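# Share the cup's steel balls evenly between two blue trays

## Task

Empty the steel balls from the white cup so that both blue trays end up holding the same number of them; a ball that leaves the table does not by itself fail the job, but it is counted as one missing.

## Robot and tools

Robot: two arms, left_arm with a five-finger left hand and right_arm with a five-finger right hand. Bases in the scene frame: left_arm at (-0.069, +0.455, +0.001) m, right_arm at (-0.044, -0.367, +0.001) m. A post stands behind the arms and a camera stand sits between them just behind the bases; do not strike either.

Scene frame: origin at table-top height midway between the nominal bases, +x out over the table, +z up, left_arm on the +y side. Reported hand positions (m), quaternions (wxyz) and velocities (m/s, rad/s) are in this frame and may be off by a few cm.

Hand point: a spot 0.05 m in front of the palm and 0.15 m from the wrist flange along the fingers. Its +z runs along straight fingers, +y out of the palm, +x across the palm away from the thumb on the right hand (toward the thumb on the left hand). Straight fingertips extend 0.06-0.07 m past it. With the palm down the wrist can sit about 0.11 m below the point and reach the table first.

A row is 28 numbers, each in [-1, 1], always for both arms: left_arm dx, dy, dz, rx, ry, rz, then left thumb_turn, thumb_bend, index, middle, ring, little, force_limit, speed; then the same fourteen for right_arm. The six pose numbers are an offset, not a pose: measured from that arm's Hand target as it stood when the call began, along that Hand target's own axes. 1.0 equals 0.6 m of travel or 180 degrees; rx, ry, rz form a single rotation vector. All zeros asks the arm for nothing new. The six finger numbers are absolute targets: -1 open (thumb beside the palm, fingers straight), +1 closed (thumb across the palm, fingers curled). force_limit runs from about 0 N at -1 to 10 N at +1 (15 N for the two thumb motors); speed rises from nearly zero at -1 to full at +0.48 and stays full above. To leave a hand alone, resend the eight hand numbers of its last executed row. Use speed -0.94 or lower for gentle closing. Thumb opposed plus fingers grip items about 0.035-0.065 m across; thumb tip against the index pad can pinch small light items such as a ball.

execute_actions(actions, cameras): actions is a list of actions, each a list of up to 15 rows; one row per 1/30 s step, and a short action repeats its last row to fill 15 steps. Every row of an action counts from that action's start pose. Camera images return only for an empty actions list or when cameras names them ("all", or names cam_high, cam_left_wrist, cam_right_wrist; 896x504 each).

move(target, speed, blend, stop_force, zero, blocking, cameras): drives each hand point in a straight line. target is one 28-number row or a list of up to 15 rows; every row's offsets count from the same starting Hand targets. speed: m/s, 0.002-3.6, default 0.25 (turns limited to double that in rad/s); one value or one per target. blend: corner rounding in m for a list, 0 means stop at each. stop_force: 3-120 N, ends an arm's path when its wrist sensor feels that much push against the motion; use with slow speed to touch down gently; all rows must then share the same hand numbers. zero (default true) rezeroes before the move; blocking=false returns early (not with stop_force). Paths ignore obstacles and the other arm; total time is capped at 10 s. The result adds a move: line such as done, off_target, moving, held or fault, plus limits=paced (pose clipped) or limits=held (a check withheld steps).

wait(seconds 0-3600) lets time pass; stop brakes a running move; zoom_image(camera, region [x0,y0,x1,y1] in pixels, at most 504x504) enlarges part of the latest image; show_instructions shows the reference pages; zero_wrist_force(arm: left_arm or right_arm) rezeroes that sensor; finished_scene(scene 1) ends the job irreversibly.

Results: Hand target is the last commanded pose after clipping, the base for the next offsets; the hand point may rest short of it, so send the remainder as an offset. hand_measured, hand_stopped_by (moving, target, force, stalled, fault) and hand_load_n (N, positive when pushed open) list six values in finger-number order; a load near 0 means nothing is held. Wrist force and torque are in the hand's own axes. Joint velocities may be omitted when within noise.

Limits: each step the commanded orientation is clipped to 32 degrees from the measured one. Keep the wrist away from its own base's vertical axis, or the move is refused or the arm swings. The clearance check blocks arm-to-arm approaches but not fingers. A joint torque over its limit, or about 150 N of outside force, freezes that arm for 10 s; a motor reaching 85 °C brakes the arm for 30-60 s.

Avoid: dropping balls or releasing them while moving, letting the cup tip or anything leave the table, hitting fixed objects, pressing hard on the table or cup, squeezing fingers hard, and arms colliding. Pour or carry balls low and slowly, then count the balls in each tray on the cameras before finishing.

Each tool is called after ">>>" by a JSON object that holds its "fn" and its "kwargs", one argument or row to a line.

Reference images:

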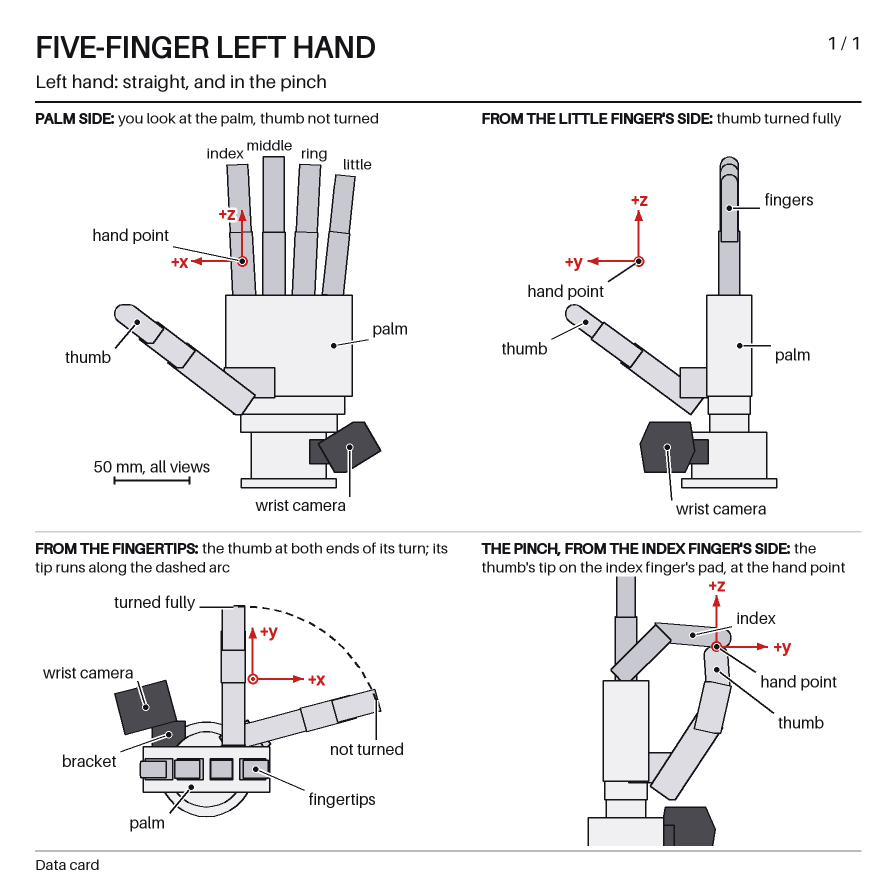

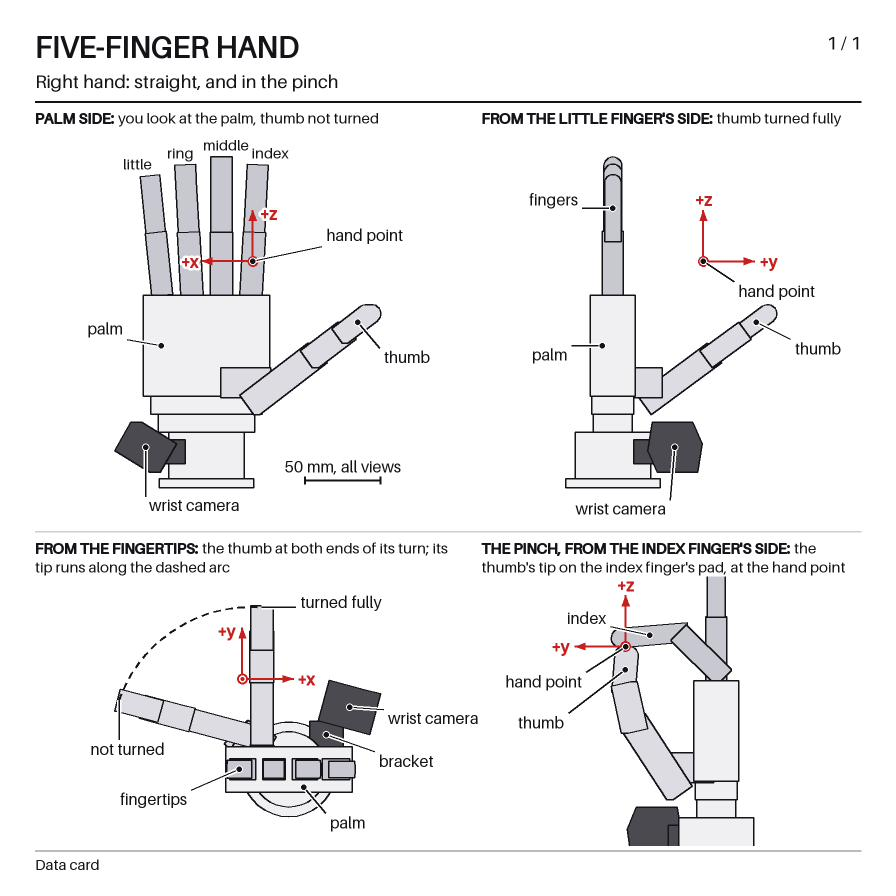

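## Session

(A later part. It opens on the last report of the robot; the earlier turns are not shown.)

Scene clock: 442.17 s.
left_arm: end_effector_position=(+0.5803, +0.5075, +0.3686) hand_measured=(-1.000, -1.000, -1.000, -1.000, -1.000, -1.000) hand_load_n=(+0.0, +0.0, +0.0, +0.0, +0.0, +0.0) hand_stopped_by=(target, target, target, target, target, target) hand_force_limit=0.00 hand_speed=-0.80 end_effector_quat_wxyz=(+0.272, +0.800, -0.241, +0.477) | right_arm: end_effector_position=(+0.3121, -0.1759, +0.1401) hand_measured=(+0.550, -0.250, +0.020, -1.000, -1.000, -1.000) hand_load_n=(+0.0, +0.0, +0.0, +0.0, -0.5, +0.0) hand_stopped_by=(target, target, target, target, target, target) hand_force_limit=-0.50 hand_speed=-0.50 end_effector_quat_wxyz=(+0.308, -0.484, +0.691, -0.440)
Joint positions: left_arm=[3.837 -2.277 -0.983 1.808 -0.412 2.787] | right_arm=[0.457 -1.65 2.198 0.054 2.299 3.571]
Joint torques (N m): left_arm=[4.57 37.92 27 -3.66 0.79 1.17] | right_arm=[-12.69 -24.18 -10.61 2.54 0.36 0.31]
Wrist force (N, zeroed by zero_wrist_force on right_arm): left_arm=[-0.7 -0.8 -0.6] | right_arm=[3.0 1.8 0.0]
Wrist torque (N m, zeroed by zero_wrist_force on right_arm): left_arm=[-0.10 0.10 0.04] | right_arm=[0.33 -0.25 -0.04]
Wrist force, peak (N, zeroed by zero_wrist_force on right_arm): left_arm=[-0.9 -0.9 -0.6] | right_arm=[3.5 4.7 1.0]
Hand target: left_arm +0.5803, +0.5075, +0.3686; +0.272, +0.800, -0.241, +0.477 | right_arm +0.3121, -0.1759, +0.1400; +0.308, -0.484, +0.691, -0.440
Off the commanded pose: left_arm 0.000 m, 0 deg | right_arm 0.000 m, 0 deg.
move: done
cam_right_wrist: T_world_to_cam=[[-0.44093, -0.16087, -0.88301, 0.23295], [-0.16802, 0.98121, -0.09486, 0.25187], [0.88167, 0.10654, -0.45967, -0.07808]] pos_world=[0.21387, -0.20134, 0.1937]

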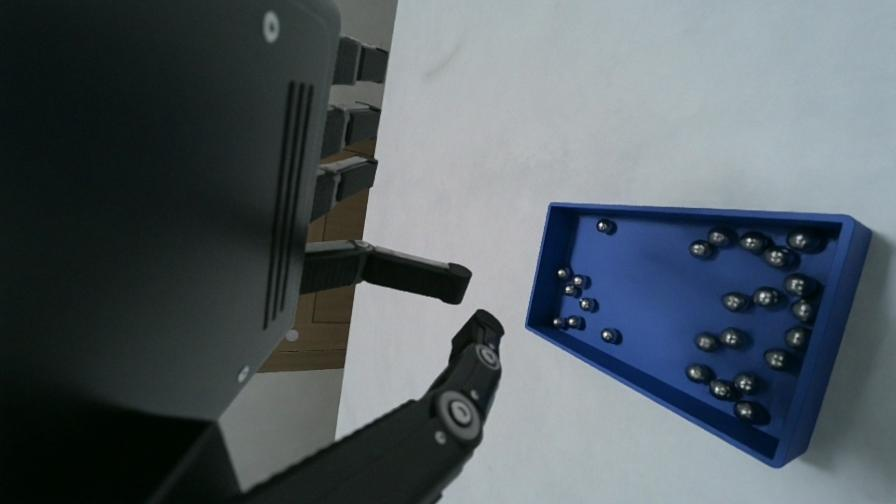

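>>> {"fn": "move", "kwargs": {
  "target": [0,0,0,0,0,0,-1,-1,-1,-1,-1,-1,0,-0.8,0.0325,0.1287,0.1728,0,-0.1007,-0.047,0.55,-0.25,0.02,-1,-1,-1,-0.5,-0.5],
  "speed": 0.15,
  "cameras": ["cam_right_wrist"]
}}

>>> {"fn": "zoom_image", "kwargs": {
  "camera": "cam_right_wrist",
  "region": [400, 200, 580, 380]
}}

Scene clock: 449.70 s.
left_arm: end_effector_position=(+0.5803, +0.5075, +0.3686) hand_measured=(-1.000, -1.000, -1.000, -1.000, -1.000, -1.000) hand_load_n=(+0.0, +0.0, +0.0, +0.0, +0.0, +0.0) hand_stopped_by=(target, target, target, target, target, target) hand_force_limit=0.00 hand_speed=-0.80 end_effector_quat_wxyz=(+0.272, +0.800, -0.241, +0.477) | right_arm: end_effector_position=(+0.3630, -0.2152, +0.0262) hand_measured=(+0.550, -0.250, +0.020, -1.000, -1.000, -1.000) hand_load_n=(+0.0, +0.5, +0.0, +0.0, +0.0, +0.0) hand_stopped_by=(target, target, target, target, target, target) hand_force_limit=-0.50 hand_speed=-0.50 end_effector_quat_wxyz=(-0.380, +0.596, -0.596, +0.380)
Joint positions: left_arm=[3.837 -2.277 -0.983 1.808 -0.412 2.787] | right_arm=[-0.082 -1.568 2.485 -0.48 1.514 3.115]
Joint torques (N m): left_arm=[4.09 39.92 28.19 -3.63 0.69 1.37] | right_arm=[-8.34 -14.29 -19.31 -0.77 -1.23 -0.3]
Wrist force (N, zeroed by zero_wrist_force on right_arm): left_arm=[-0.6 -0.8 -0.8] | right_arm=[3.3 2.0 0.2]
Wrist torque (N m, zeroed by zero_wrist_force on right_arm): left_arm=[-0.10 0.08 0.04] | right_arm=[0.34 -0.28 -0.01]
Wrist force, peak (N, zeroed by zero_wrist_force on right_arm): left_arm=[-0.8 -1.0 -0.8] | right_arm=[3.9 2.6 1.1]
Hand target: left_arm +0.5803, +0.5075, +0.3686; +0.272, +0.800, -0.241, +0.477 | right_arm +0.3631, -0.2152, +0.0262; -0.380, +0.596, -0.596, +0.380
Off the commanded pose: left_arm 0.000 m, 0 deg | right_arm 0.000 m, 0 deg.
move: done
cam_right_wrist: T_world_to_cam=[[-0.35947, -0.30214, -0.88289, 0.08851], [-0.49343, 0.86459, -0.09498, 0.3812], [0.79203, 0.4015, -0.45988, -0.07513]] pos_world=[0.27942, -0.27267, 0.07979]

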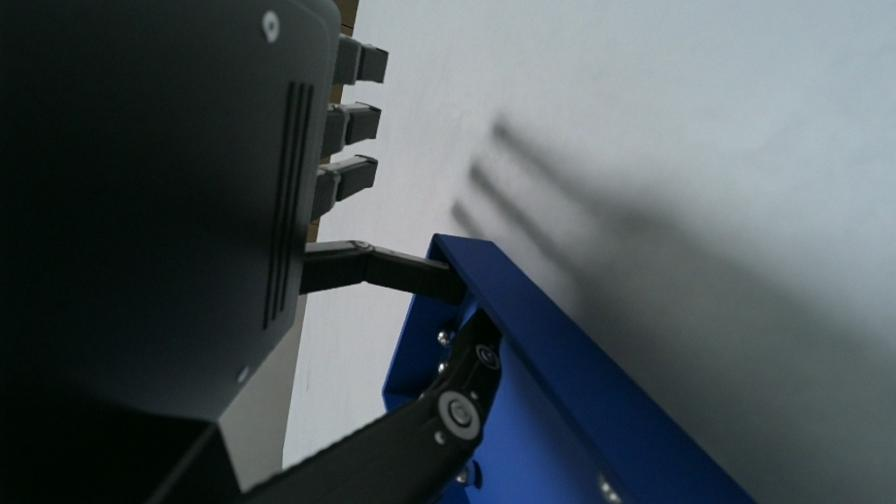

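Scaled by 2.800 from the camera's image (finer frame: 1280x720).

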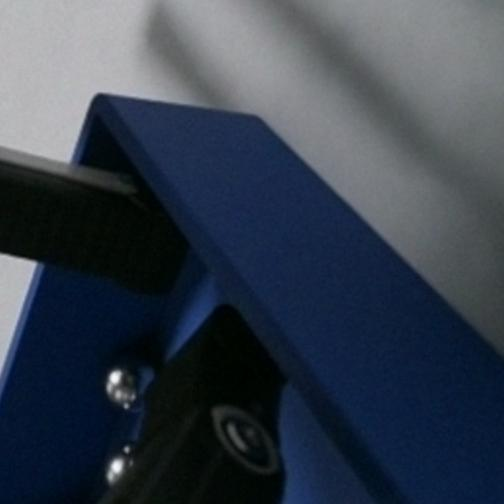

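>>> {"fn": "move", "kwargs": {
  "target": [0,0,0,0,0,0,-1,-1,-1,-1,-1,-1,0,-0.8,0,0.0124,0.0058,0,0,0,0.55,-0.25,0.02,-1,-1,-1,-0.5,-0.85],
  "speed": 0.02,
  "stop_force": 5
}}

>>> {"fn": "move", "kwargs": {
  "target": [
    [0,0,0,0,0,0,-1,-1,-1,-1,-1,-1,0,-0.8,0,0,0,0,0,0,0.55,-0.25,0.4,-1,-1,-1,-0.5,-0.85],
    [0,0,0,0,0,0,-1,-1,-1,-1,-1,-1,0,-0.8,0,-0.0755,-0.0352,0,0,0,0.55,-0.25,0.4,-1,-1,-1,-0.5,-0.85]
  ],
  "speed": 0.1,
  "cameras": ["cam_right_wrist"]
}}

Scene clock: 452.73 s.
left_arm: end_effector_position=(+0.5803, +0.5075, +0.3686) hand_measured=(-1.000, -1.000, -1.000, -1.000, -1.000, -1.000) hand_load_n=(+0.0, +0.0, +0.0, -0.5, +0.0, +0.0) hand_stopped_by=(target, target, target, target, target, target) hand_force_limit=0.00 hand_speed=-0.80 end_effector_quat_wxyz=(+0.272, +0.800, -0.241, +0.477) | right_arm: end_effector_position=(+0.3631, -0.2152, +0.0180) hand_measured=(+0.550, -0.250, +0.020, -1.000, -1.000, -1.000) hand_load_n=(+0.0, +0.0, -0.5, +0.0, +0.0, +0.0) hand_stopped_by=(target, target, target, target, target, target) hand_force_limit=-0.50 hand_speed=-0.85 end_effector_quat_wxyz=(-0.380, +0.596, -0.596, +0.380)
Joint positions: left_arm=[3.837 -2.277 -0.983 1.808 -0.412 2.787] | right_arm=[-0.082 -1.542 2.494 -0.515 1.513 3.115]
Joint torques (N m): left_arm=[3.81 39.15 27.9 -3.41 0.93 1.33] | right_arm=[3.45 -23.54 -19.77 1.78 0.93 0.43]
Wrist force (N, zeroed by zero_wrist_force on right_arm): left_arm=[-0.7 -1.0 -0.6] | right_arm=[3.4 2.4 -0.1]
Wrist torque (N m, zeroed by zero_wrist_force on right_arm): left_arm=[-0.12 0.10 0.04] | right_arm=[0.41 -0.31 0.02]
Wrist force, peak (N, zeroed by zero_wrist_force on right_arm): left_arm=[-0.9 -0.9 -0.8] | right_arm=[3.5 2.7 -0.4]
Hand target: left_arm +0.5803, +0.5075, +0.3686; +0.272, +0.800, -0.241, +0.477 | right_arm +0.3631, -0.2152, +0.0180; -0.380, +0.596, -0.596, +0.380
Off the commanded pose: left_arm 0.000 m, 0 deg | right_arm 0.000 m, 0 deg.
move: done

Scene clock: 454.43 s.
left_arm: end_effector_position=(+0.5803, +0.5075, +0.3686) hand_measured=(-1.000, -1.000, -1.000, -1.000, -1.000, -1.000) hand_load_n=(+0.0, +0.0, +0.0, -0.5, +0.0, +0.0) hand_stopped_by=(target, target, target, target, target, target) hand_force_limit=0.00 hand_speed=-0.80 end_effector_quat_wxyz=(+0.272, +0.800, -0.241, +0.477) | right_arm: end_effector_position=(+0.3632, -0.2152, +0.0681) hand_measured=(+0.550, -0.250, +0.212, -1.000, -1.000, -1.000) hand_load_n=(+0.0, +3.0, +3.5, +0.0, +0.0, +0.0) hand_stopped_by=(target, target, force, target, target, target) hand_force_limit=-0.50 hand_speed=-0.85 end_effector_quat_wxyz=(-0.380, +0.596, -0.596, +0.380)
Joint positions: left_arm=[3.837 -2.277 -0.983 1.808 -0.412 2.787] | right_arm=[-0.082 -1.683 2.431 -0.312 1.513 3.115]
Joint torques (N m): left_arm=[4.38 40.04 27.21 -3.4 0.83 1.27] | right_arm=[-12.29 -7.62 -8.75 0.56 -1.17 -1.6]
Wrist force (N, zeroed by zero_wrist_force on right_arm): left_arm=[-0.8 -0.8 -0.6] | right_arm=[3.2 2.1 0.1]
Wrist torque (N m, zeroed by zero_wrist_force on right_arm): left_arm=[-0.09 0.10 0.04] | right_arm=[0.35 -0.28 0.00]
Wrist force, peak (N, zeroed by zero_wrist_force on right_arm): left_arm=[-0.8 -0.9 -0.7] | right_arm=[3.4 2.9 0.4]
Hand target: left_arm +0.5803, +0.5075, +0.3686; +0.272, +0.800, -0.241, +0.477 | right_arm +0.3631, -0.2152, +0.0680; -0.380, +0.596, -0.596, +0.380
Off the commanded pose: left_arm 0.000 m, 0 deg | right_arm 0.000 m, 0 deg.
move: done
cam_right_wrist: T_world_to_cam=[[-0.35909, -0.30222, -0.88301, 0.12542], [-0.49352, 0.86451, -0.09519, 0.38526], [0.79214, 0.40161, -0.45959, -0.05598]] pos_world=[0.27952, -0.27267, 0.12169]

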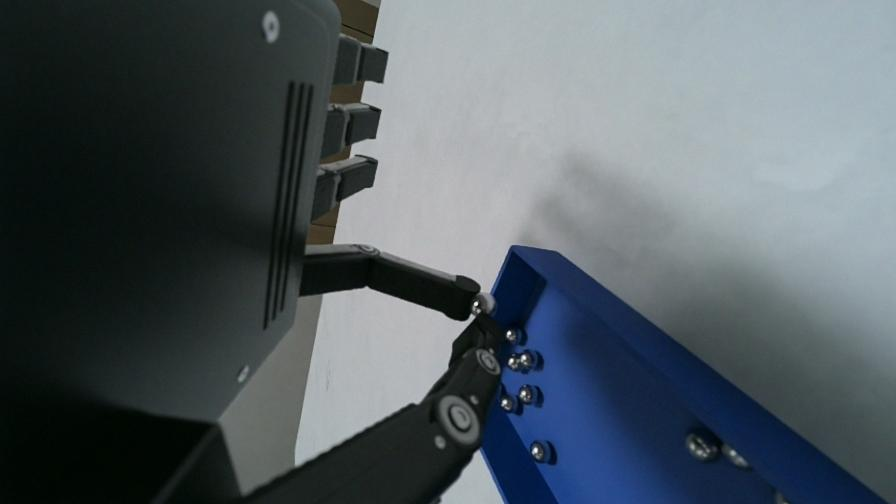

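>>> {"fn": "move", "kwargs": {
  "target": [
    [0,0,0,0,0,0,-1,-1,-1,-1,-1,-1,0,-0.8,0,-0.0755,-0.0352,0,0,0,0.55,-0.25,0.4,-1,-1,-1,-0.5,-0.85],
    [0,0,0,0,0,0,-1,-1,-1,-1,-1,-1,0,-0.8,-0.6753,-0.0381,-0.1154,0,0,0,0.55,-0.25,0.4,-1,-1,-1,-0.5,-0.85],
    [0,0,0,0,0,0,-1,-1,-1,-1,-1,-1,0,-0.8,-0.6753,0.0978,-0.052,0,0,0,0.55,-0.25,0.4,-1,-1,-1,-0.5,-0.85]
  ],
  "speed": [0.15,0.3,0.12],
  "blend": [0.02,0.02,0],
  "cameras": ["cam_right_wrist"]
}}

Scene clock: 463.27 s.
left_arm: end_effector_position=(+0.5803, +0.5075, +0.3686) hand_measured=(-1.000, -1.000, -1.000, -1.000, -1.000, -1.000) hand_load_n=(+0.0, +0.0, +0.0, +0.0, +0.0, +0.0) hand_stopped_by=(target, target, target, target, target, target) hand_force_limit=0.00 hand_speed=-0.80 end_effector_quat_wxyz=(+0.272, +0.800, -0.241, +0.477) | right_arm: end_effector_position=(+0.3100, +0.1899, +0.0280) hand_measured=(+0.550, -0.250, +0.212, -1.000, -1.000, -1.000) hand_load_n=(+0.0, +3.0, +3.5, +0.0, +0.0, +0.0) hand_stopped_by=(target, target, force, target, target, target) hand_force_limit=-0.50 hand_speed=-0.85 end_effector_quat_wxyz=(-0.380, +0.596, -0.596, +0.380)
Joint positions: left_arm=[3.837 -2.277 -0.983 1.808 -0.412 2.787] | right_arm=[1.023 -0.862 1.47 0.138 2.47 3.768]
Joint torques (N m): left_arm=[3.37 39.65 27.35 -3.47 0.65 1.28] | right_arm=[-6.14 -51.1 -23.71 2.19 -0.48 -0.94]
Wrist force (N, zeroed by zero_wrist_force on right_arm): left_arm=[-0.9 -0.9 -0.5] | right_arm=[3.3 1.9 0.1]
Wrist torque (N m, zeroed by zero_wrist_force on right_arm): left_arm=[-0.11 0.13 0.03] | right_arm=[0.33 -0.32 0.15]
Wrist force, peak (N, zeroed by zero_wrist_force on right_arm): left_arm=[-0.7 -1.1 -0.7] | right_arm=[5.4 1.0 -0.3]
Hand target: left_arm +0.5803, +0.5075, +0.3686; +0.272, +0.800, -0.241, +0.477 | right_arm +0.3100, +0.1900, +0.0281; -0.380, +0.596, -0.596, +0.380
Off the commanded pose: left_arm 0.000 m, 0 deg | right_arm 0.000 m, 0 deg.
move: done
cam_right_wrist: T_world_to_cam=[[-0.35931, -0.30243, -0.88285, 0.19349], [-0.49355, 0.86448, -0.09527, 0.005], [0.79203, 0.4015, -0.45988, -0.19485]] pos_world=[0.22631, 0.13243, 0.08169]

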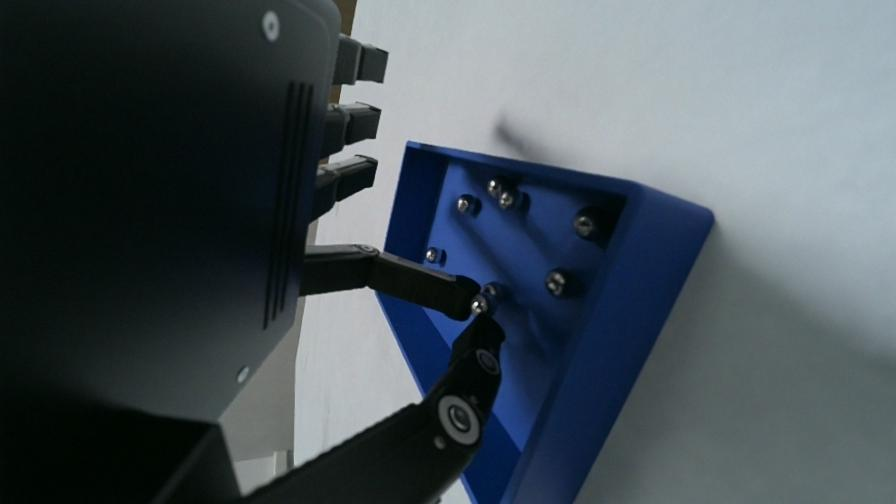

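>>> {"fn": "move", "kwargs": {
  "target": [
    [0,0,0,0,0,0,-1,-1,-1,-1,-1,-1,0,-0.8,0,0,0,0,0,0,0.55,-0.25,0.02,-1,-1,-1,-0.5,-0.5],
    [0,0,0,0,0,0,-1,-1,-1,-1,-1,-1,0,-0.8,0,-0.1359,-0.0634,0,0,0,0.55,-0.25,0.02,-1,-1,-1,-0.5,-0.5]
  ],
  "speed": [0.15,0.2],
  "blend": [0,0],
  "cameras": ["cam_right_wrist"]
}}

>>> {"fn": "zoom_image", "kwargs": {
  "camera": "cam_right_wrist",
  "region": [400, 130, 760, 490]
}}

Scene clock: 465.90 s.
left_arm: end_effector_position=(+0.5803, +0.5075, +0.3686) hand_measured=(-1.000, -1.000, -1.000, -1.000, -1.000, -1.000) hand_load_n=(+0.0, +0.0, +0.0, +0.0, +0.0, +0.0) hand_stopped_by=(target, target, target, target, target, target) hand_force_limit=0.00 hand_speed=-0.80 end_effector_quat_wxyz=(+0.272, +0.800, -0.241, +0.477) | right_arm: end_effector_position=(+0.3100, +0.1900, +0.1180) hand_measured=(+0.550, -0.250, +0.020, -1.000, -1.000, -1.000) hand_load_n=(+0.0, +0.5, +0.0, +0.0, -0.5, +0.0) hand_stopped_by=(target, target, target, target, target, target) hand_force_limit=-0.50 hand_speed=-0.50 end_effector_quat_wxyz=(-0.380, +0.596, -0.596, +0.380)
Joint positions: left_arm=[3.837 -2.277 -0.983 1.808 -0.412 2.787] | right_arm=[1.023 -0.967 1.392 0.321 2.47 3.768]
Joint torques (N m): left_arm=[4.34 39.99 26.65 -3.57 0.75 1.14] | right_arm=[4.01 -41.91 -12.4 1.61 2.25 1.12]
Wrist force (N, zeroed by zero_wrist_force on right_arm): left_arm=[-0.7 -0.8 -0.8] | right_arm=[3.3 2.1 0.1]
Wrist torque (N m, zeroed by zero_wrist_force on right_arm): left_arm=[-0.10 0.08 0.04] | right_arm=[0.33 -0.32 0.05]
Wrist force, peak (N, zeroed by zero_wrist_force on right_arm): left_arm=[-0.7 -1.0 -0.7] | right_arm=[3.4 4.1 0.8]
Hand target: left_arm +0.5803, +0.5075, +0.3686; +0.272, +0.800, -0.241, +0.477 | right_arm +0.3100, +0.1900, +0.1181; -0.380, +0.596, -0.596, +0.380
Off the commanded pose: left_arm 0.000 m, 0 deg | right_arm 0.000 m, 0 deg.
move: done
cam_right_wrist: T_world_to_cam=[[-0.35921, -0.30201, -0.88304, 0.27285], [-0.49344, 0.86458, -0.09498, 0.01352], [0.79214, 0.40161, -0.45959, -0.15368]] pos_world=[0.22642, 0.13243, 0.17159]

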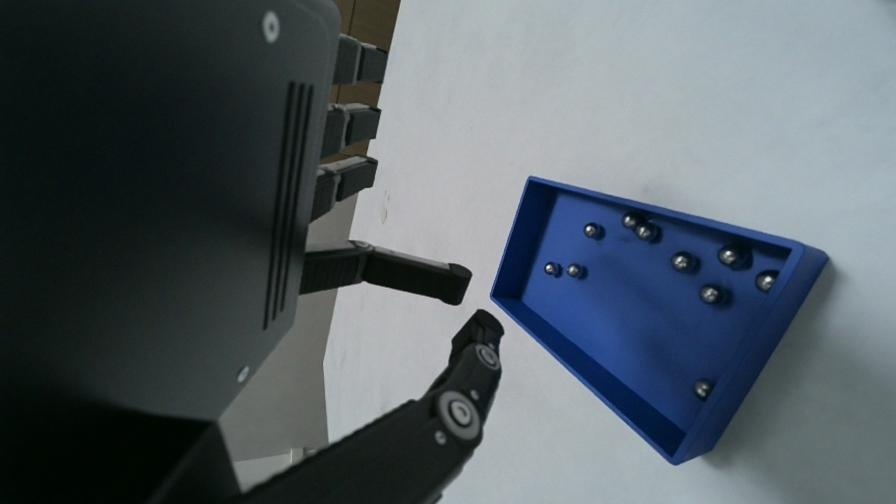

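Scaled by 1.400 from the camera's image (finer frame: 1280x720).

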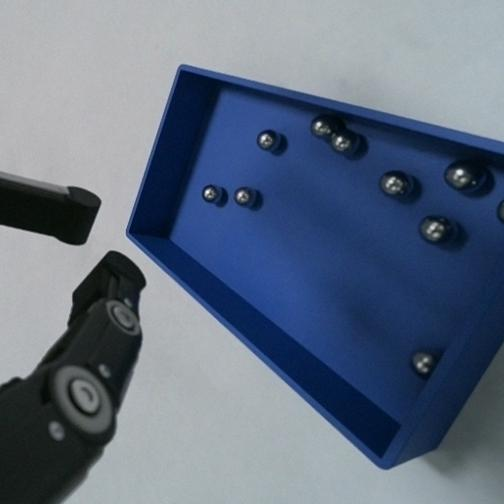

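>>> {"fn": "move", "kwargs": {
  "target": [0,0,0,0,0,0,-1,-1,-1,-1,-1,-1,0,-0.8,0.61,-0.0347,-0.0124,0,0.1007,0.047,0.55,-0.25,0.02,-1,-1,-1,-0.5,-0.5],
  "speed": 0.35,
  "cameras": ["cam_right_wrist"]
}}

>>> {"fn": "zoom_image", "kwargs": {
  "camera": "cam_right_wrist",
  "region": [530, 190, 890, 480]
}}

Scene clock: 469.07 s.
left_arm: end_effector_position=(+0.5803, +0.5075, +0.3686) hand_measured=(-1.000, -1.000, -1.000, -1.000, -1.000, -1.000) hand_load_n=(+0.0, +0.0, -0.5, -0.5, +0.0, +0.0) hand_stopped_by=(target, target, target, target, target, target) hand_force_limit=0.00 hand_speed=-0.80 end_effector_quat_wxyz=(+0.272, +0.800, -0.241, +0.477) | right_arm: end_effector_position=(+0.3121, -0.1760, +0.1400) hand_measured=(+0.550, -0.250, +0.020, -1.000, -1.000, -1.000) hand_load_n=(+0.0, +0.0, +0.0, +0.0, +0.0, +0.0) hand_stopped_by=(target, target, target, target, target, target) hand_force_limit=-0.50 hand_speed=-0.50 end_effector_quat_wxyz=(+0.308, -0.484, +0.691, -0.440)
Joint positions: left_arm=[3.837 -2.277 -0.983 1.808 -0.412 2.787] | right_arm=[0.457 -1.65 2.199 0.054 2.299 3.571]
Joint torques (N m): left_arm=[3.93 39.52 27.43 -3.61 0.79 1.41] | right_arm=[-11.23 -22.07 -11.11 2.37 0.14 -0.02]
Wrist force (N, zeroed by zero_wrist_force on right_arm): left_arm=[-0.7 -1.0 -0.5] | right_arm=[3.2 2.2 -0.3]
Wrist torque (N m, zeroed by zero_wrist_force on right_arm): left_arm=[-0.14 0.09 0.05] | right_arm=[0.41 -0.28 0.00]
Wrist force, peak (N, zeroed by zero_wrist_force on right_arm): left_arm=[-0.7 -1.0 -0.8] | right_arm=[5.6 1.5 0.3]
Hand target: left_arm +0.5803, +0.5075, +0.3686; +0.272, +0.800, -0.241, +0.477 | right_arm +0.3120, -0.1760, +0.1400; +0.308, -0.484, +0.691, -0.440
Off the commanded pose: left_arm 0.000 m, 0 deg | right_arm 0.000 m, 0 deg.
move: done
cam_right_wrist: T_world_to_cam=[[-0.44094, -0.16087, -0.883, 0.2328], [-0.16794, 0.98122, -0.09491, 0.25193], [0.88168, 0.10644, -0.45968, -0.07804]] pos_world=[0.21377, -0.20145, 0.19359]

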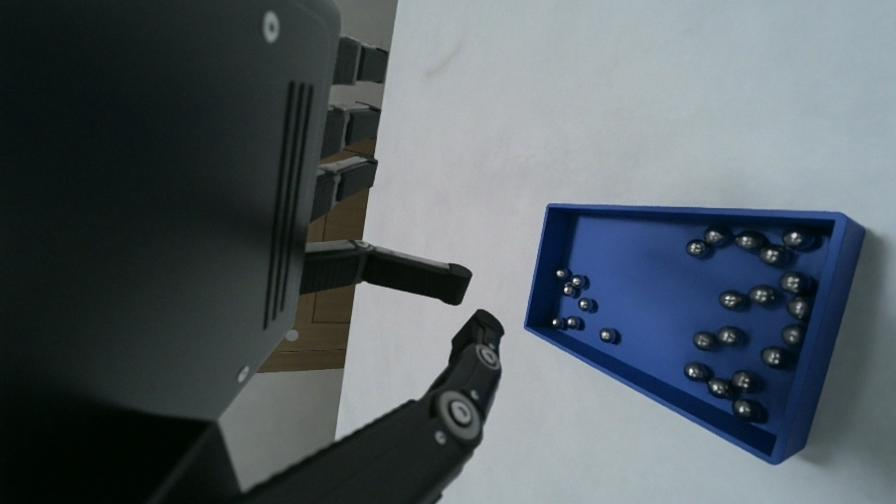

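Scaled by 1.400 from the camera's image (finer frame: 1280x720).

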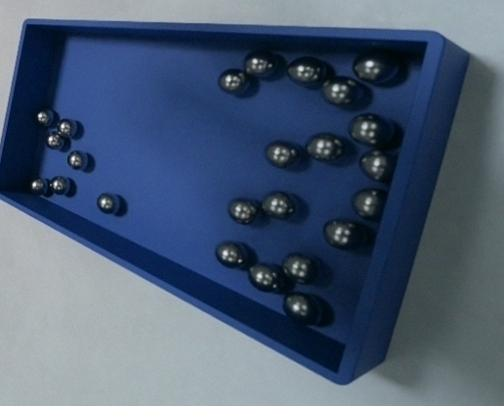

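>>> {"fn": "move", "kwargs": {
  "target": [
    [0,0,0,0,0,0,-1,-1,-1,-1,-1,-1,0,-0.8,-0.0584,0.0907,0.1210,0,-0.2266,-0.1057,0.55,-0.25,0.10,-1,-1,-1,-0.5,-0.5],
    [0,0,0,0,0,0,-1,-1,-1,-1,-1,-1,0,-0.8,-0.0584,0.1419,0.1449,0,-0.2266,-0.1057,0.55,-0.25,0.10,-1,-1,-1,-0.5,-0.5]
  ],
  "speed": [0.25,0.12],
  "blend": [0.01,0],
  "cameras": ["cam_right_wrist"]
}}

>>> {"fn": "zoom_image", "kwargs": {
  "camera": "cam_right_wrist",
  "region": [400, 190, 600, 390]
}}

Scene clock: 477.33 s.
left_arm: end_effector_position=(+0.5803, +0.5075, +0.3686) hand_measured=(-1.000, -1.000, -1.000, -1.000, -1.000, -1.000) hand_load_n=(+0.0, +0.0, +0.0, +0.5, +0.0, +0.0) hand_stopped_by=(target, target, target, target, target, target) hand_force_limit=0.00 hand_speed=-0.80 end_effector_quat_wxyz=(+0.272, +0.800, -0.241, +0.477) | right_arm: end_effector_position=(+0.3642, -0.1577, +0.0261) hand_measured=(+0.550, -0.250, +0.100, -1.000, -1.000, -1.000) hand_load_n=(+0.0, +0.0, +0.0, +0.0, +0.0, +0.0) hand_stopped_by=(target, target, target, target, target, target) hand_force_limit=-0.50 hand_speed=-0.50 end_effector_quat_wxyz=(-0.453, +0.711, -0.453, +0.289)
Joint positions: left_arm=[3.837 -2.277 -0.983 1.808 -0.412 2.787] | right_arm=[-0.182 -1.492 2.418 -0.413 1.034 2.861]
Joint torques (N m): left_arm=[4.43 39.4 27.93 -3.46 0.69 1.33] | right_arm=[6.31 -12.75 -18.52 -0.84 0.86 0.72]
Wrist force (N, zeroed by zero_wrist_force on right_arm): left_arm=[-0.6 -0.7 -0.7] | right_arm=[3.2 1.8 -0.1]
Wrist torque (N m, zeroed by zero_wrist_force on right_arm): left_arm=[-0.09 0.08 0.04] | right_arm=[0.31 -0.28 0.02]
Wrist force, peak (N, zeroed by zero_wrist_force on right_arm): left_arm=[-0.8 -1.0 -0.7] | right_arm=[3.3 3.3 0.4]
Hand target: left_arm +0.5803, +0.5075, +0.3686; +0.272, +0.800, -0.241, +0.477 | right_arm +0.3643, -0.1577, +0.0261; -0.453, +0.711, -0.453, +0.289
Off the commanded pose: left_arm 0.000 m, 0 deg | right_arm 0.000 m, 0 deg.
move: done
cam_right_wrist: T_world_to_cam=[[-0.19798, -0.42573, -0.88292, 0.02789], [-0.81268, 0.57492, -0.09499, 0.40271], [0.54805, 0.69872, -0.45981, 0.03658]] pos_world=[0.31275, -0.24521, 0.07969]

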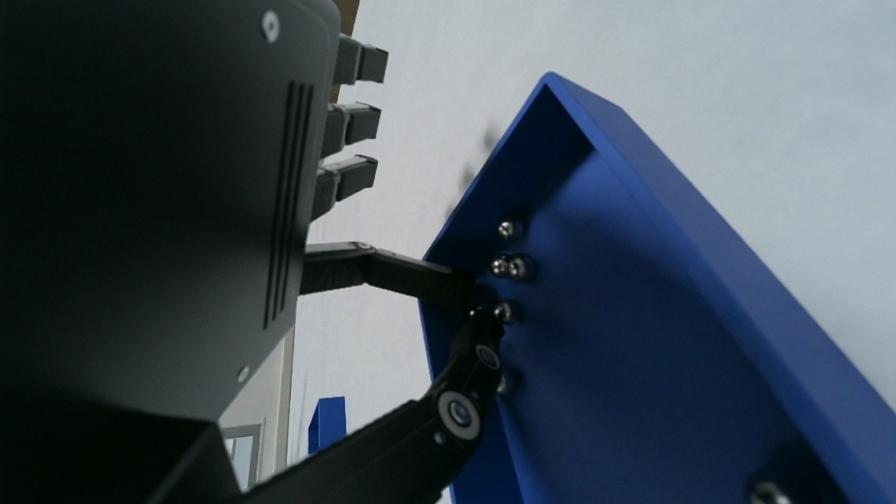

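Scaled by 2.520 from the camera's image (finer frame: 1280x720).

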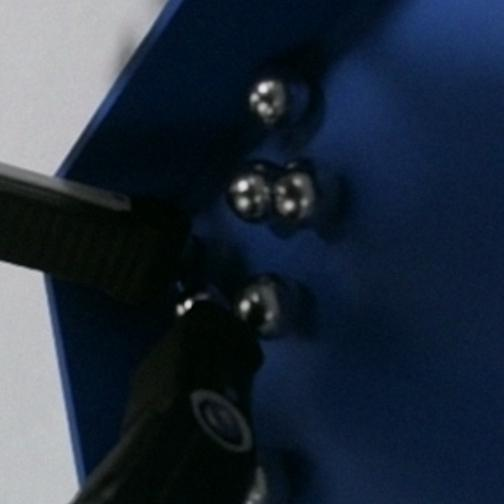

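>>> {"fn": "move", "kwargs": {
  "target": [0,0,0,0,0,0,-1,-1,-1,-1,-1,-1,0,-0.8,0.0018,0.0036,-0.0077,0,0,0,0.55,-0.25,0.10,-1,-1,-1,-0.5,-0.5],
  "speed": 0.05,
  "cameras": ["cam_right_wrist"]
}}

>>> {"fn": "zoom_image", "kwargs": {
  "camera": "cam_right_wrist",
  "region": [400, 190, 600, 390]
}}

Scene clock: 483.20 s.
left_arm: end_effector_position=(+0.5803, +0.5075, +0.3686) hand_measured=(-1.000, -1.000, -1.000, -1.000, -1.000, -1.000) hand_load_n=(-0.5, +0.0, +0.0, +0.0, +0.0, +0.0) hand_stopped_by=(target, target, target, target, target, target) hand_force_limit=0.00 hand_speed=-0.80 end_effector_quat_wxyz=(+0.272, +0.800, -0.241, +0.477) | right_arm: end_effector_position=(+0.3601, -0.1609, +0.0261) hand_measured=(+0.550, -0.250, +0.100, -1.000, -1.000, -1.000) hand_load_n=(+0.0, +0.0, +0.0, +0.0, +0.0, +0.0) hand_stopped_by=(target, target, target, target, target, target) hand_force_limit=-0.50 hand_speed=-0.50 end_effector_quat_wxyz=(-0.453, +0.711, -0.453, +0.289)
Joint positions: left_arm=[3.837 -2.277 -0.983 1.808 -0.412 2.787] | right_arm=[-0.2 -1.503 2.432 -0.41 1.019 2.851]
Joint torques (N m): left_arm=[3.9 38.74 26.98 -3.51 0.82 1.19] | right_arm=[8.01 -3.24 -18.8 0.13 1.03 2.27]
Wrist force (N, zeroed by zero_wrist_force on right_arm): left_arm=[-0.8 -0.7 -0.5] | right_arm=[3.7 2.0 0.0]
Wrist torque (N m, zeroed by zero_wrist_force on right_arm): left_arm=[-0.10 0.11 0.03] | right_arm=[0.35 -0.36 0.11]
Wrist force, peak (N, zeroed by zero_wrist_force on right_arm): left_arm=[-0.9 -1.0 -0.6] | right_arm=[3.7 2.3 -0.3]
Hand target: left_arm +0.5803, +0.5075, +0.3686; +0.272, +0.800, -0.241, +0.477 | right_arm +0.3601, -0.1609, +0.0261; -0.453, +0.711, -0.453, +0.289
Off the commanded pose: left_arm 0.000 m, 0 deg | right_arm 0.000 m, 0 deg.
move: done
cam_right_wrist: T_world_to_cam=[[-0.19775, -0.4258, -0.88294, 0.02567], [-0.81259, 0.57499, -0.09529, 0.40117], [0.54826, 0.69863, -0.45971, 0.0409]] pos_world=[0.30865, -0.24831, 0.07969]

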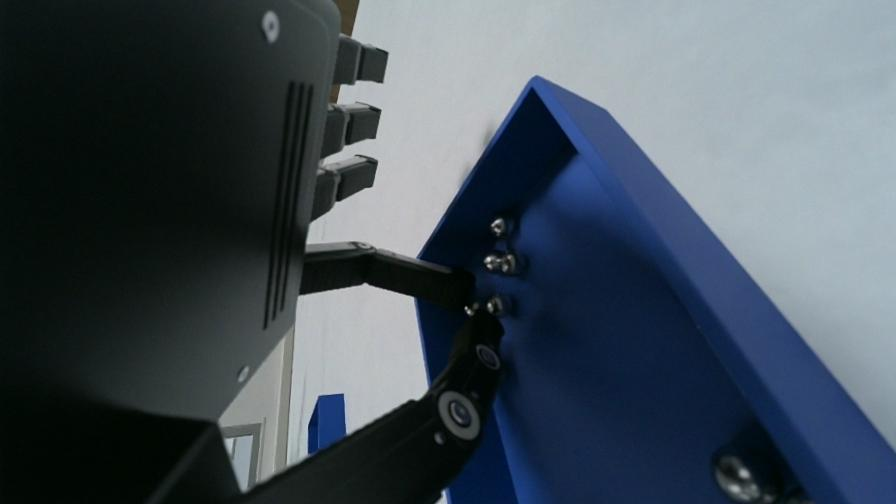

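Scaled by 2.520 from the camera's image (finer frame: 1280x720).

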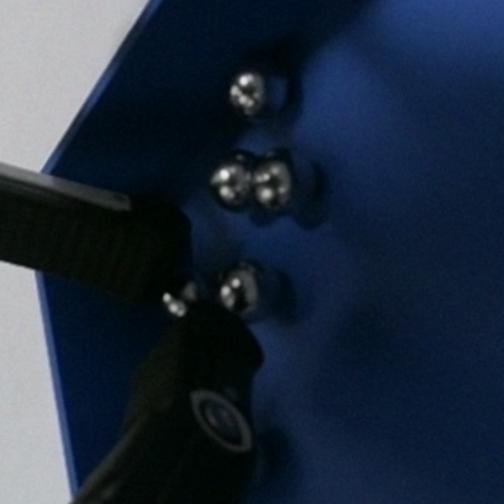

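>>> {"fn": "move", "kwargs": {
  "target": [0,0,0,0,0,0,-1,-1,-1,-1,-1,-1,0,-0.8,0,0.0117,0.0073,0,0,0,0.55,-0.25,0.10,-1,-1,-1,-0.5,-0.5],
  "speed": 0.02,
  "stop_force": 8,
  "cameras": ["cam_right_wrist"]
}}

>>> {"fn": "zoom_image", "kwargs": {
  "camera": "cam_right_wrist",
  "region": [400, 190, 600, 390]
}}

Scene clock: 486.80 s.
left_arm: end_effector_position=(+0.5803, +0.5075, +0.3686) hand_measured=(-1.000, -1.000, -1.000, -1.000, -1.000, -1.000) hand_load_n=(+0.0, +0.0, +0.0, +0.0, +0.0, +0.0) hand_stopped_by=(target, target, target, target, target, target) hand_force_limit=0.00 hand_speed=-0.80 end_effector_quat_wxyz=(+0.272, +0.800, -0.241, +0.477) | right_arm: end_effector_position=(+0.3605, -0.1607, +0.0235) hand_measured=(+0.550, -0.250, +0.100, -1.000, -1.000, -1.000) hand_load_n=(+0.0, +0.0, -1.0, +0.0, +0.0, +0.0) hand_stopped_by=(target, target, target, target, target, target) hand_force_limit=-0.50 hand_speed=-0.50 end_effector_quat_wxyz=(-0.453, +0.711, -0.453, +0.289)
Joint positions: left_arm=[3.837 -2.277 -0.983 1.808 -0.412 2.787] | right_arm=[-0.199 -1.494 2.434 -0.421 1.019 2.851]
Joint torques (N m): left_arm=[3.91 39.54 26.88 -3.54 0.58 1.21] | right_arm=[-12.77 -10.49 -16.02 -1.21 -1.44 -1.69]
Wrist force (N, zeroed by zero_wrist_force on right_arm): left_arm=[-0.7 -0.9 -0.6] | right_arm=[4.2 -5.4 -2.4]
Wrist torque (N m, zeroed by zero_wrist_force on right_arm): left_arm=[-0.12 0.09 0.04] | right_arm=[0.17 -0.27 0.02]
Wrist force, peak (N, zeroed by zero_wrist_force on right_arm): left_arm=[-0.9 -1.0 -0.8] | right_arm=[5.9 -8.7 -3.3]
Hand target: left_arm +0.5803, +0.5075, +0.3686; +0.272, +0.800, -0.241, +0.477 | right_arm +0.3605, -0.1607, +0.0234; -0.453, +0.711, -0.453, +0.289 (not the last commanded pose)
Off the commanded pose: left_arm 0.000 m, 0 deg | right_arm 0.006 m, 0 deg.
move: contact (right_arm)
cam_right_wrist: T_world_to_cam=[[-0.1975, -0.42584, -0.88298, 0.02341], [-0.81266, 0.57486, -0.09546, 0.4012], [0.54824, 0.69871, -0.4596, 0.03943]] pos_world=[0.30905, -0.24821, 0.07709]

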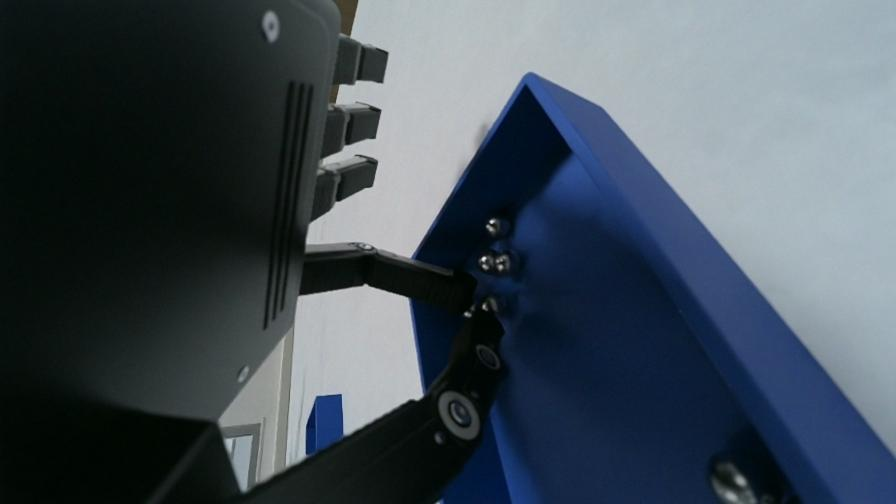

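Scaled by 2.520 from the camera's image (finer frame: 1280x720).

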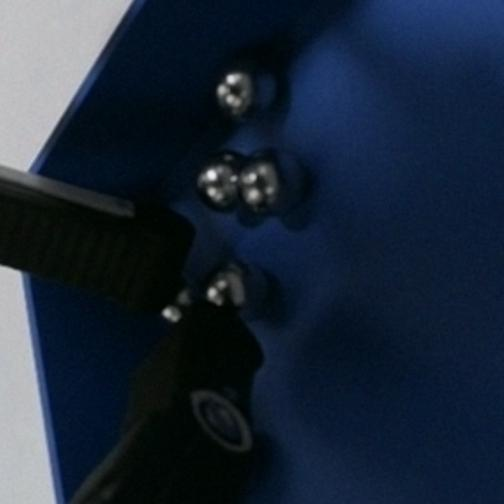

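>>> {"fn": "move", "kwargs": {
  "target": [
    [0,0,0,0,0,0,-1,-1,-1,-1,-1,-1,0,-0.8,0,-0.0453,-0.0211,0,0,0,0.55,-0.25,0.02,-1,-1,-1,-0.5,-0.5],
    [0,0,0,0,0,0,-1,-1,-1,-1,-1,-1,0,-0.8,-0.0317,-0.0491,-0.0391,0,0.1259,0.0587,0.55,-0.25,0.02,-1,-1,-1,-0.5,-0.5],
    [0,0,0,0,0,0,-1,-1,-1,-1,-1,-1,0,-0.8,-0.0317,0.0021,-0.0152,0,0.1259,0.0587,0.55,-0.25,0.02,-1,-1,-1,-0.5,-0.5]
  ],
  "speed": [0.12,0.25,0.12],
  "blend": [0.01,0.01,0],
  "cameras": ["cam_right_wrist"]
}}

>>> {"fn": "zoom_image", "kwargs": {
  "camera": "cam_right_wrist",
  "region": [400, 190, 600, 390]
}}

Scene clock: 501.97 s.
left_arm: end_effector_position=(+0.5803, +0.5075, +0.3686) hand_measured=(-1.000, -1.000, -1.000, -1.000, -1.000, -1.000) hand_load_n=(+0.0, +0.0, +0.0, +0.0, +0.0, +0.0) hand_stopped_by=(target, target, target, target, target, target) hand_force_limit=0.00 hand_speed=-0.80 end_effector_quat_wxyz=(+0.272, +0.800, -0.241, +0.477) | right_arm: end_effector_position=(+0.3445, -0.1473, +0.0261) hand_measured=(+0.550, -0.250, +0.020, -1.000, -1.000, -1.000) hand_load_n=(-0.5, +0.0, +0.0, +0.0, +0.0, -0.5) hand_stopped_by=(target, target, target, target, target, target) hand_force_limit=-0.50 hand_speed=-0.50 end_effector_quat_wxyz=(-0.380, +0.596, -0.596, +0.380)
Joint positions: left_arm=[3.837 -2.277 -0.983 1.808 -0.412 2.787] | right_arm=[0.244 -1.492 2.406 -0.465 1.809 3.255]
Joint torques (N m): left_arm=[3.95 40 26.49 -3.7 0.63 1.13] | right_arm=[8.39 -14.08 -19.07 -1.54 1.68 1.94]
Wrist force (N, zeroed by zero_wrist_force on right_arm): left_arm=[-0.8 -0.9 -0.6] | right_arm=[3.3 1.9 0.1]
Wrist torque (N m, zeroed by zero_wrist_force on right_arm): left_arm=[-0.12 0.10 0.04] | right_arm=[0.33 -0.27 0.10]
Wrist force, peak (N, zeroed by zero_wrist_force on right_arm): left_arm=[-0.8 -1.1 -0.9] | right_arm=[4.8 -7.3 -5.3]
Hand target: left_arm +0.5803, +0.5075, +0.3686; +0.272, +0.800, -0.241, +0.477 | right_arm +0.3445, -0.1472, +0.0262; -0.380, +0.596, -0.596, +0.380
Off the commanded pose: left_arm 0.000 m, 0 deg | right_arm 0.000 m, 0 deg.
move: done
cam_right_wrist: T_world_to_cam=[[-0.35917, -0.30236, -0.88294, 0.10221], [-0.49353, 0.86449, -0.09528, 0.31335], [0.7921, 0.40154, -0.45972, -0.08769]] pos_world=[0.26082, -0.20477, 0.07979]

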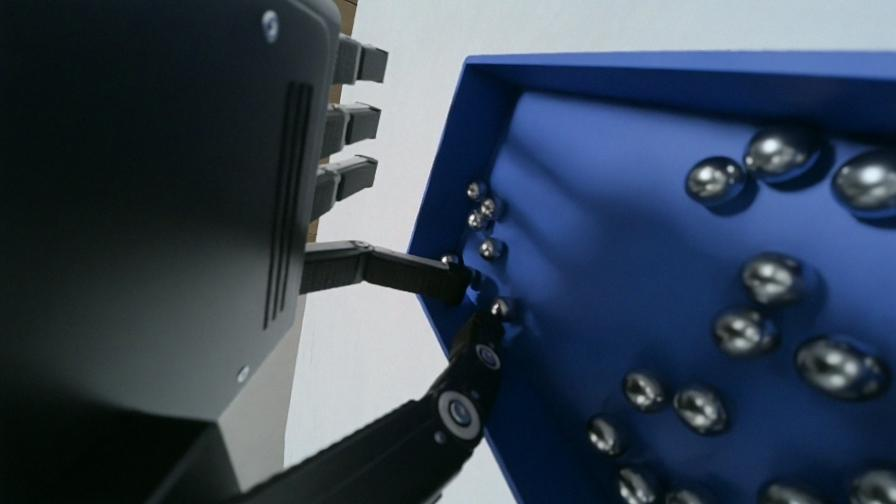

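Scaled by 2.520 from the camera's image (finer frame: 1280x720).

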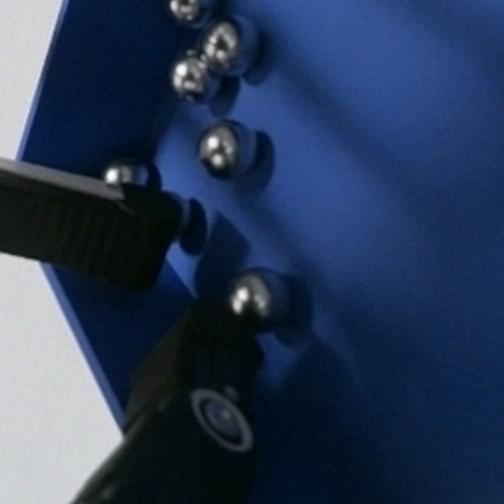

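>>> {"fn": "move", "kwargs": {
  "target": [
    [0,0,0,0,0,0,-1,-1,-1,-1,-1,-1,0,-0.8,0.0013,0.0016,-0.0034,0,0,0,0.55,-0.25,0.02,-1,-1,-1,-0.5,-0.5],
    [0,0,0,0,0,0,-1,-1,-1,-1,-1,-1,0,-0.8,0.0013,0.0140,0.0024,0,0,0,0.55,-0.25,0.02,-1,-1,-1,-0.5,-0.5]
  ],
  "speed": 0.025,
  "stop_force": 7,
  "cameras": ["cam_right_wrist"]
}}

>>> {"fn": "zoom_image", "kwargs": {
  "camera": "cam_right_wrist",
  "region": [400, 190, 600, 390]
}}

Scene clock: 505.77 s.
left_arm: end_effector_position=(+0.5803, +0.5075, +0.3686) hand_measured=(-1.000, -1.000, -1.000, -1.000, -1.000, -1.000) hand_load_n=(+0.0, +0.0, +0.0, +0.0, +0.0, +0.0) hand_stopped_by=(target, target, target, target, target, target) hand_force_limit=0.00 hand_speed=-0.80 end_effector_quat_wxyz=(+0.272, +0.800, -0.241, +0.477) | right_arm: end_effector_position=(+0.3423, -0.1480, +0.0179) hand_measured=(+0.550, -0.250, +0.020, -1.000, -1.000, -1.000) hand_load_n=(+0.0, +0.0, +0.0, +0.0, -0.5, +0.0) hand_stopped_by=(target, target, target, target, target, target) hand_force_limit=-0.50 hand_speed=-0.50 end_effector_quat_wxyz=(-0.380, +0.596, -0.596, +0.380)
Joint positions: left_arm=[3.837 -2.277 -0.983 1.808 -0.412 2.787] | right_arm=[0.244 -1.473 2.42 -0.497 1.808 3.255]
Joint torques (N m): left_arm=[4.35 39.94 26.49 -3.63 0.53 1.45] | right_arm=[-11.87 -27 -20.71 1.75 -0.34 -1.74]
Wrist force (N, zeroed by zero_wrist_force on right_arm): left_arm=[-0.8 -0.8 -0.6] | right_arm=[3.2 1.8 0.0]
Wrist torque (N m, zeroed by zero_wrist_force on right_arm): left_arm=[-0.09 0.11 0.03] | right_arm=[0.30 -0.25 0.09]
Wrist force, peak (N, zeroed by zero_wrist_force on right_arm): left_arm=[-0.6 -1.0 -0.9] | right_arm=[3.8 2.0 0.2]
Hand target: left_arm +0.5803, +0.5075, +0.3686; +0.272, +0.800, -0.241, +0.477 | right_arm +0.3423, -0.1480, +0.0179; -0.380, +0.596, -0.596, +0.380
Off the commanded pose: left_arm 0.000 m, 0 deg | right_arm 0.000 m, 0 deg.
move: done
cam_right_wrist: T_world_to_cam=[[-0.35898, -0.30227, -0.88305, 0.09386], [-0.49355, 0.86448, -0.09527, 0.31208], [0.79218, 0.40163, -0.45951, -0.08949]] pos_world=[0.25861, -0.20547, 0.07149]

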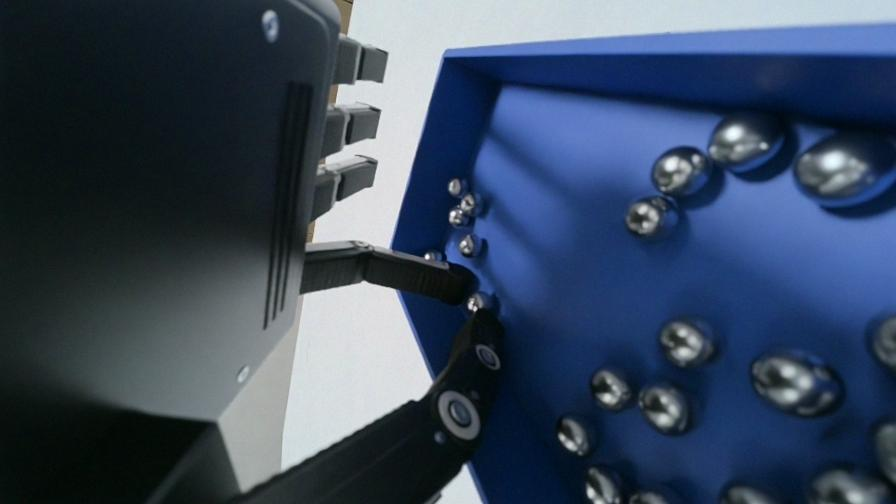

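Scaled by 2.520 from the camera's image (finer frame: 1280x720).

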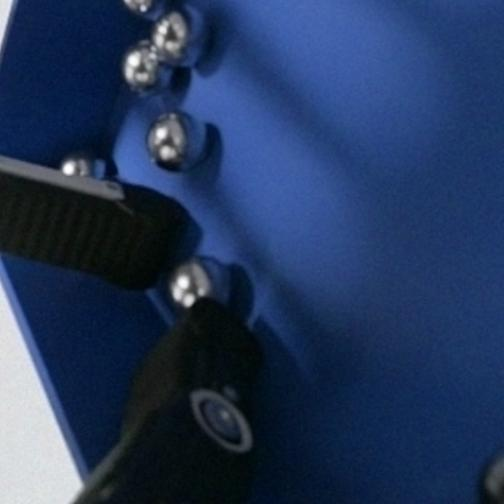

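>>> {"fn": "move", "kwargs": {
  "target": [
    [0,0,0,0,0,0,-1,-1,-1,-1,-1,-1,0,-0.8,0,0,0,0,0,0,0.55,-0.25,0.4,-1,-1,-1,-0.5,-0.85],
    [0,0,0,0,0,0,-1,-1,-1,-1,-1,-1,0,-0.8,0,-0.1239,-0.0578,0,0,0,0.55,-0.25,0.4,-1,-1,-1,-0.5,-0.85],
    [0,0,0,0,0,0,-1,-1,-1,-1,-1,-1,0,-0.8,-0.5467,-0.1285,-0.1193,0,0,0,0.55,-0.25,0.4,-1,-1,-1,-0.5,-0.85],
    [0,0,0,0,0,0,-1,-1,-1,-1,-1,-1,0,-0.8,-0.5467,0.0075,-0.0559,0,0,0,0.55,-0.25,0.4,-1,-1,-1,-0.5,-0.85]
  ],
  "speed": [0.1,0.15,0.3,0.15],
  "blend": [0,0.02,0.02,0],
  "cameras": ["cam_right_wrist"]
}}

Scene clock: 511.67 s.
left_arm: end_effector_position=(+0.5803, +0.5075, +0.3686) hand_measured=(-1.000, -1.000, -1.000, -1.000, -1.000, -1.000) hand_load_n=(+0.0, -0.5, +0.0, +0.0, +0.0, +0.0) hand_stopped_by=(target, target, target, target, target, target) hand_force_limit=0.00 hand_speed=-0.80 end_effector_quat_wxyz=(+0.272, +0.800, -0.241, +0.477) | right_arm: end_effector_position=(+0.3099, +0.1800, +0.0280) hand_measured=(+0.550, -0.250, +0.198, -1.000, -1.000, -1.000) hand_load_n=(+0.0, +2.5, +3.0, +0.0, +0.0, +0.0) hand_stopped_by=(target, target, force, target, target, target) hand_force_limit=-0.50 hand_speed=-0.85 end_effector_quat_wxyz=(-0.380, +0.596, -0.596, +0.380)
Joint positions: left_arm=[3.837 -2.277 -0.983 1.808 -0.412 2.787] | right_arm=[1.014 -0.883 1.507 0.113 2.463 3.757]
Joint torques (N m): left_arm=[3.36 39.57 26.49 -3.53 0.55 1.23] | right_arm=[-11.92 -48.59 -22.68 1.59 -0.46 -0.76]
Wrist force (N, zeroed by zero_wrist_force on right_arm): left_arm=[-0.8 -0.8 -0.6] | right_arm=[3.2 1.9 -0.2]
Wrist torque (N m, zeroed by zero_wrist_force on right_arm): left_arm=[-0.10 0.10 0.03] | right_arm=[0.34 -0.30 0.14]
Wrist force, peak (N, zeroed by zero_wrist_force on right_arm): left_arm=[-0.9 -0.9 -0.8] | right_arm=[5.1 0.8 -0.3]
Hand target: left_arm +0.5803, +0.5075, +0.3686; +0.272, +0.800, -0.241, +0.477 | right_arm +0.3099, +0.1800, +0.0281; -0.380, +0.596, -0.596, +0.380
Off the commanded pose: left_arm 0.000 m, 0 deg | right_arm 0.000 m, 0 deg.
move: done
cam_right_wrist: T_world_to_cam=[[-0.35906, -0.30244, -0.88295, 0.19038], [-0.49361, 0.86444, -0.09537, 0.01362], [0.7921, 0.40159, -0.45967, -0.1908]] pos_world=[0.22621, 0.12243, 0.08169]

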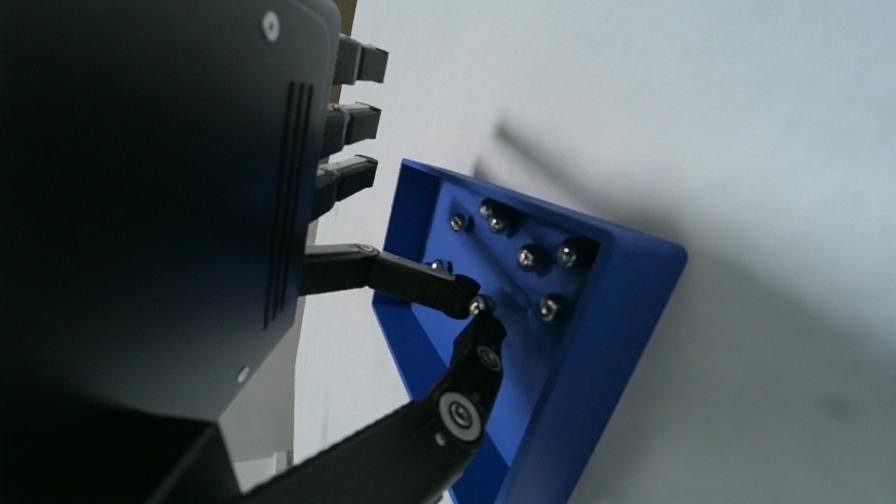

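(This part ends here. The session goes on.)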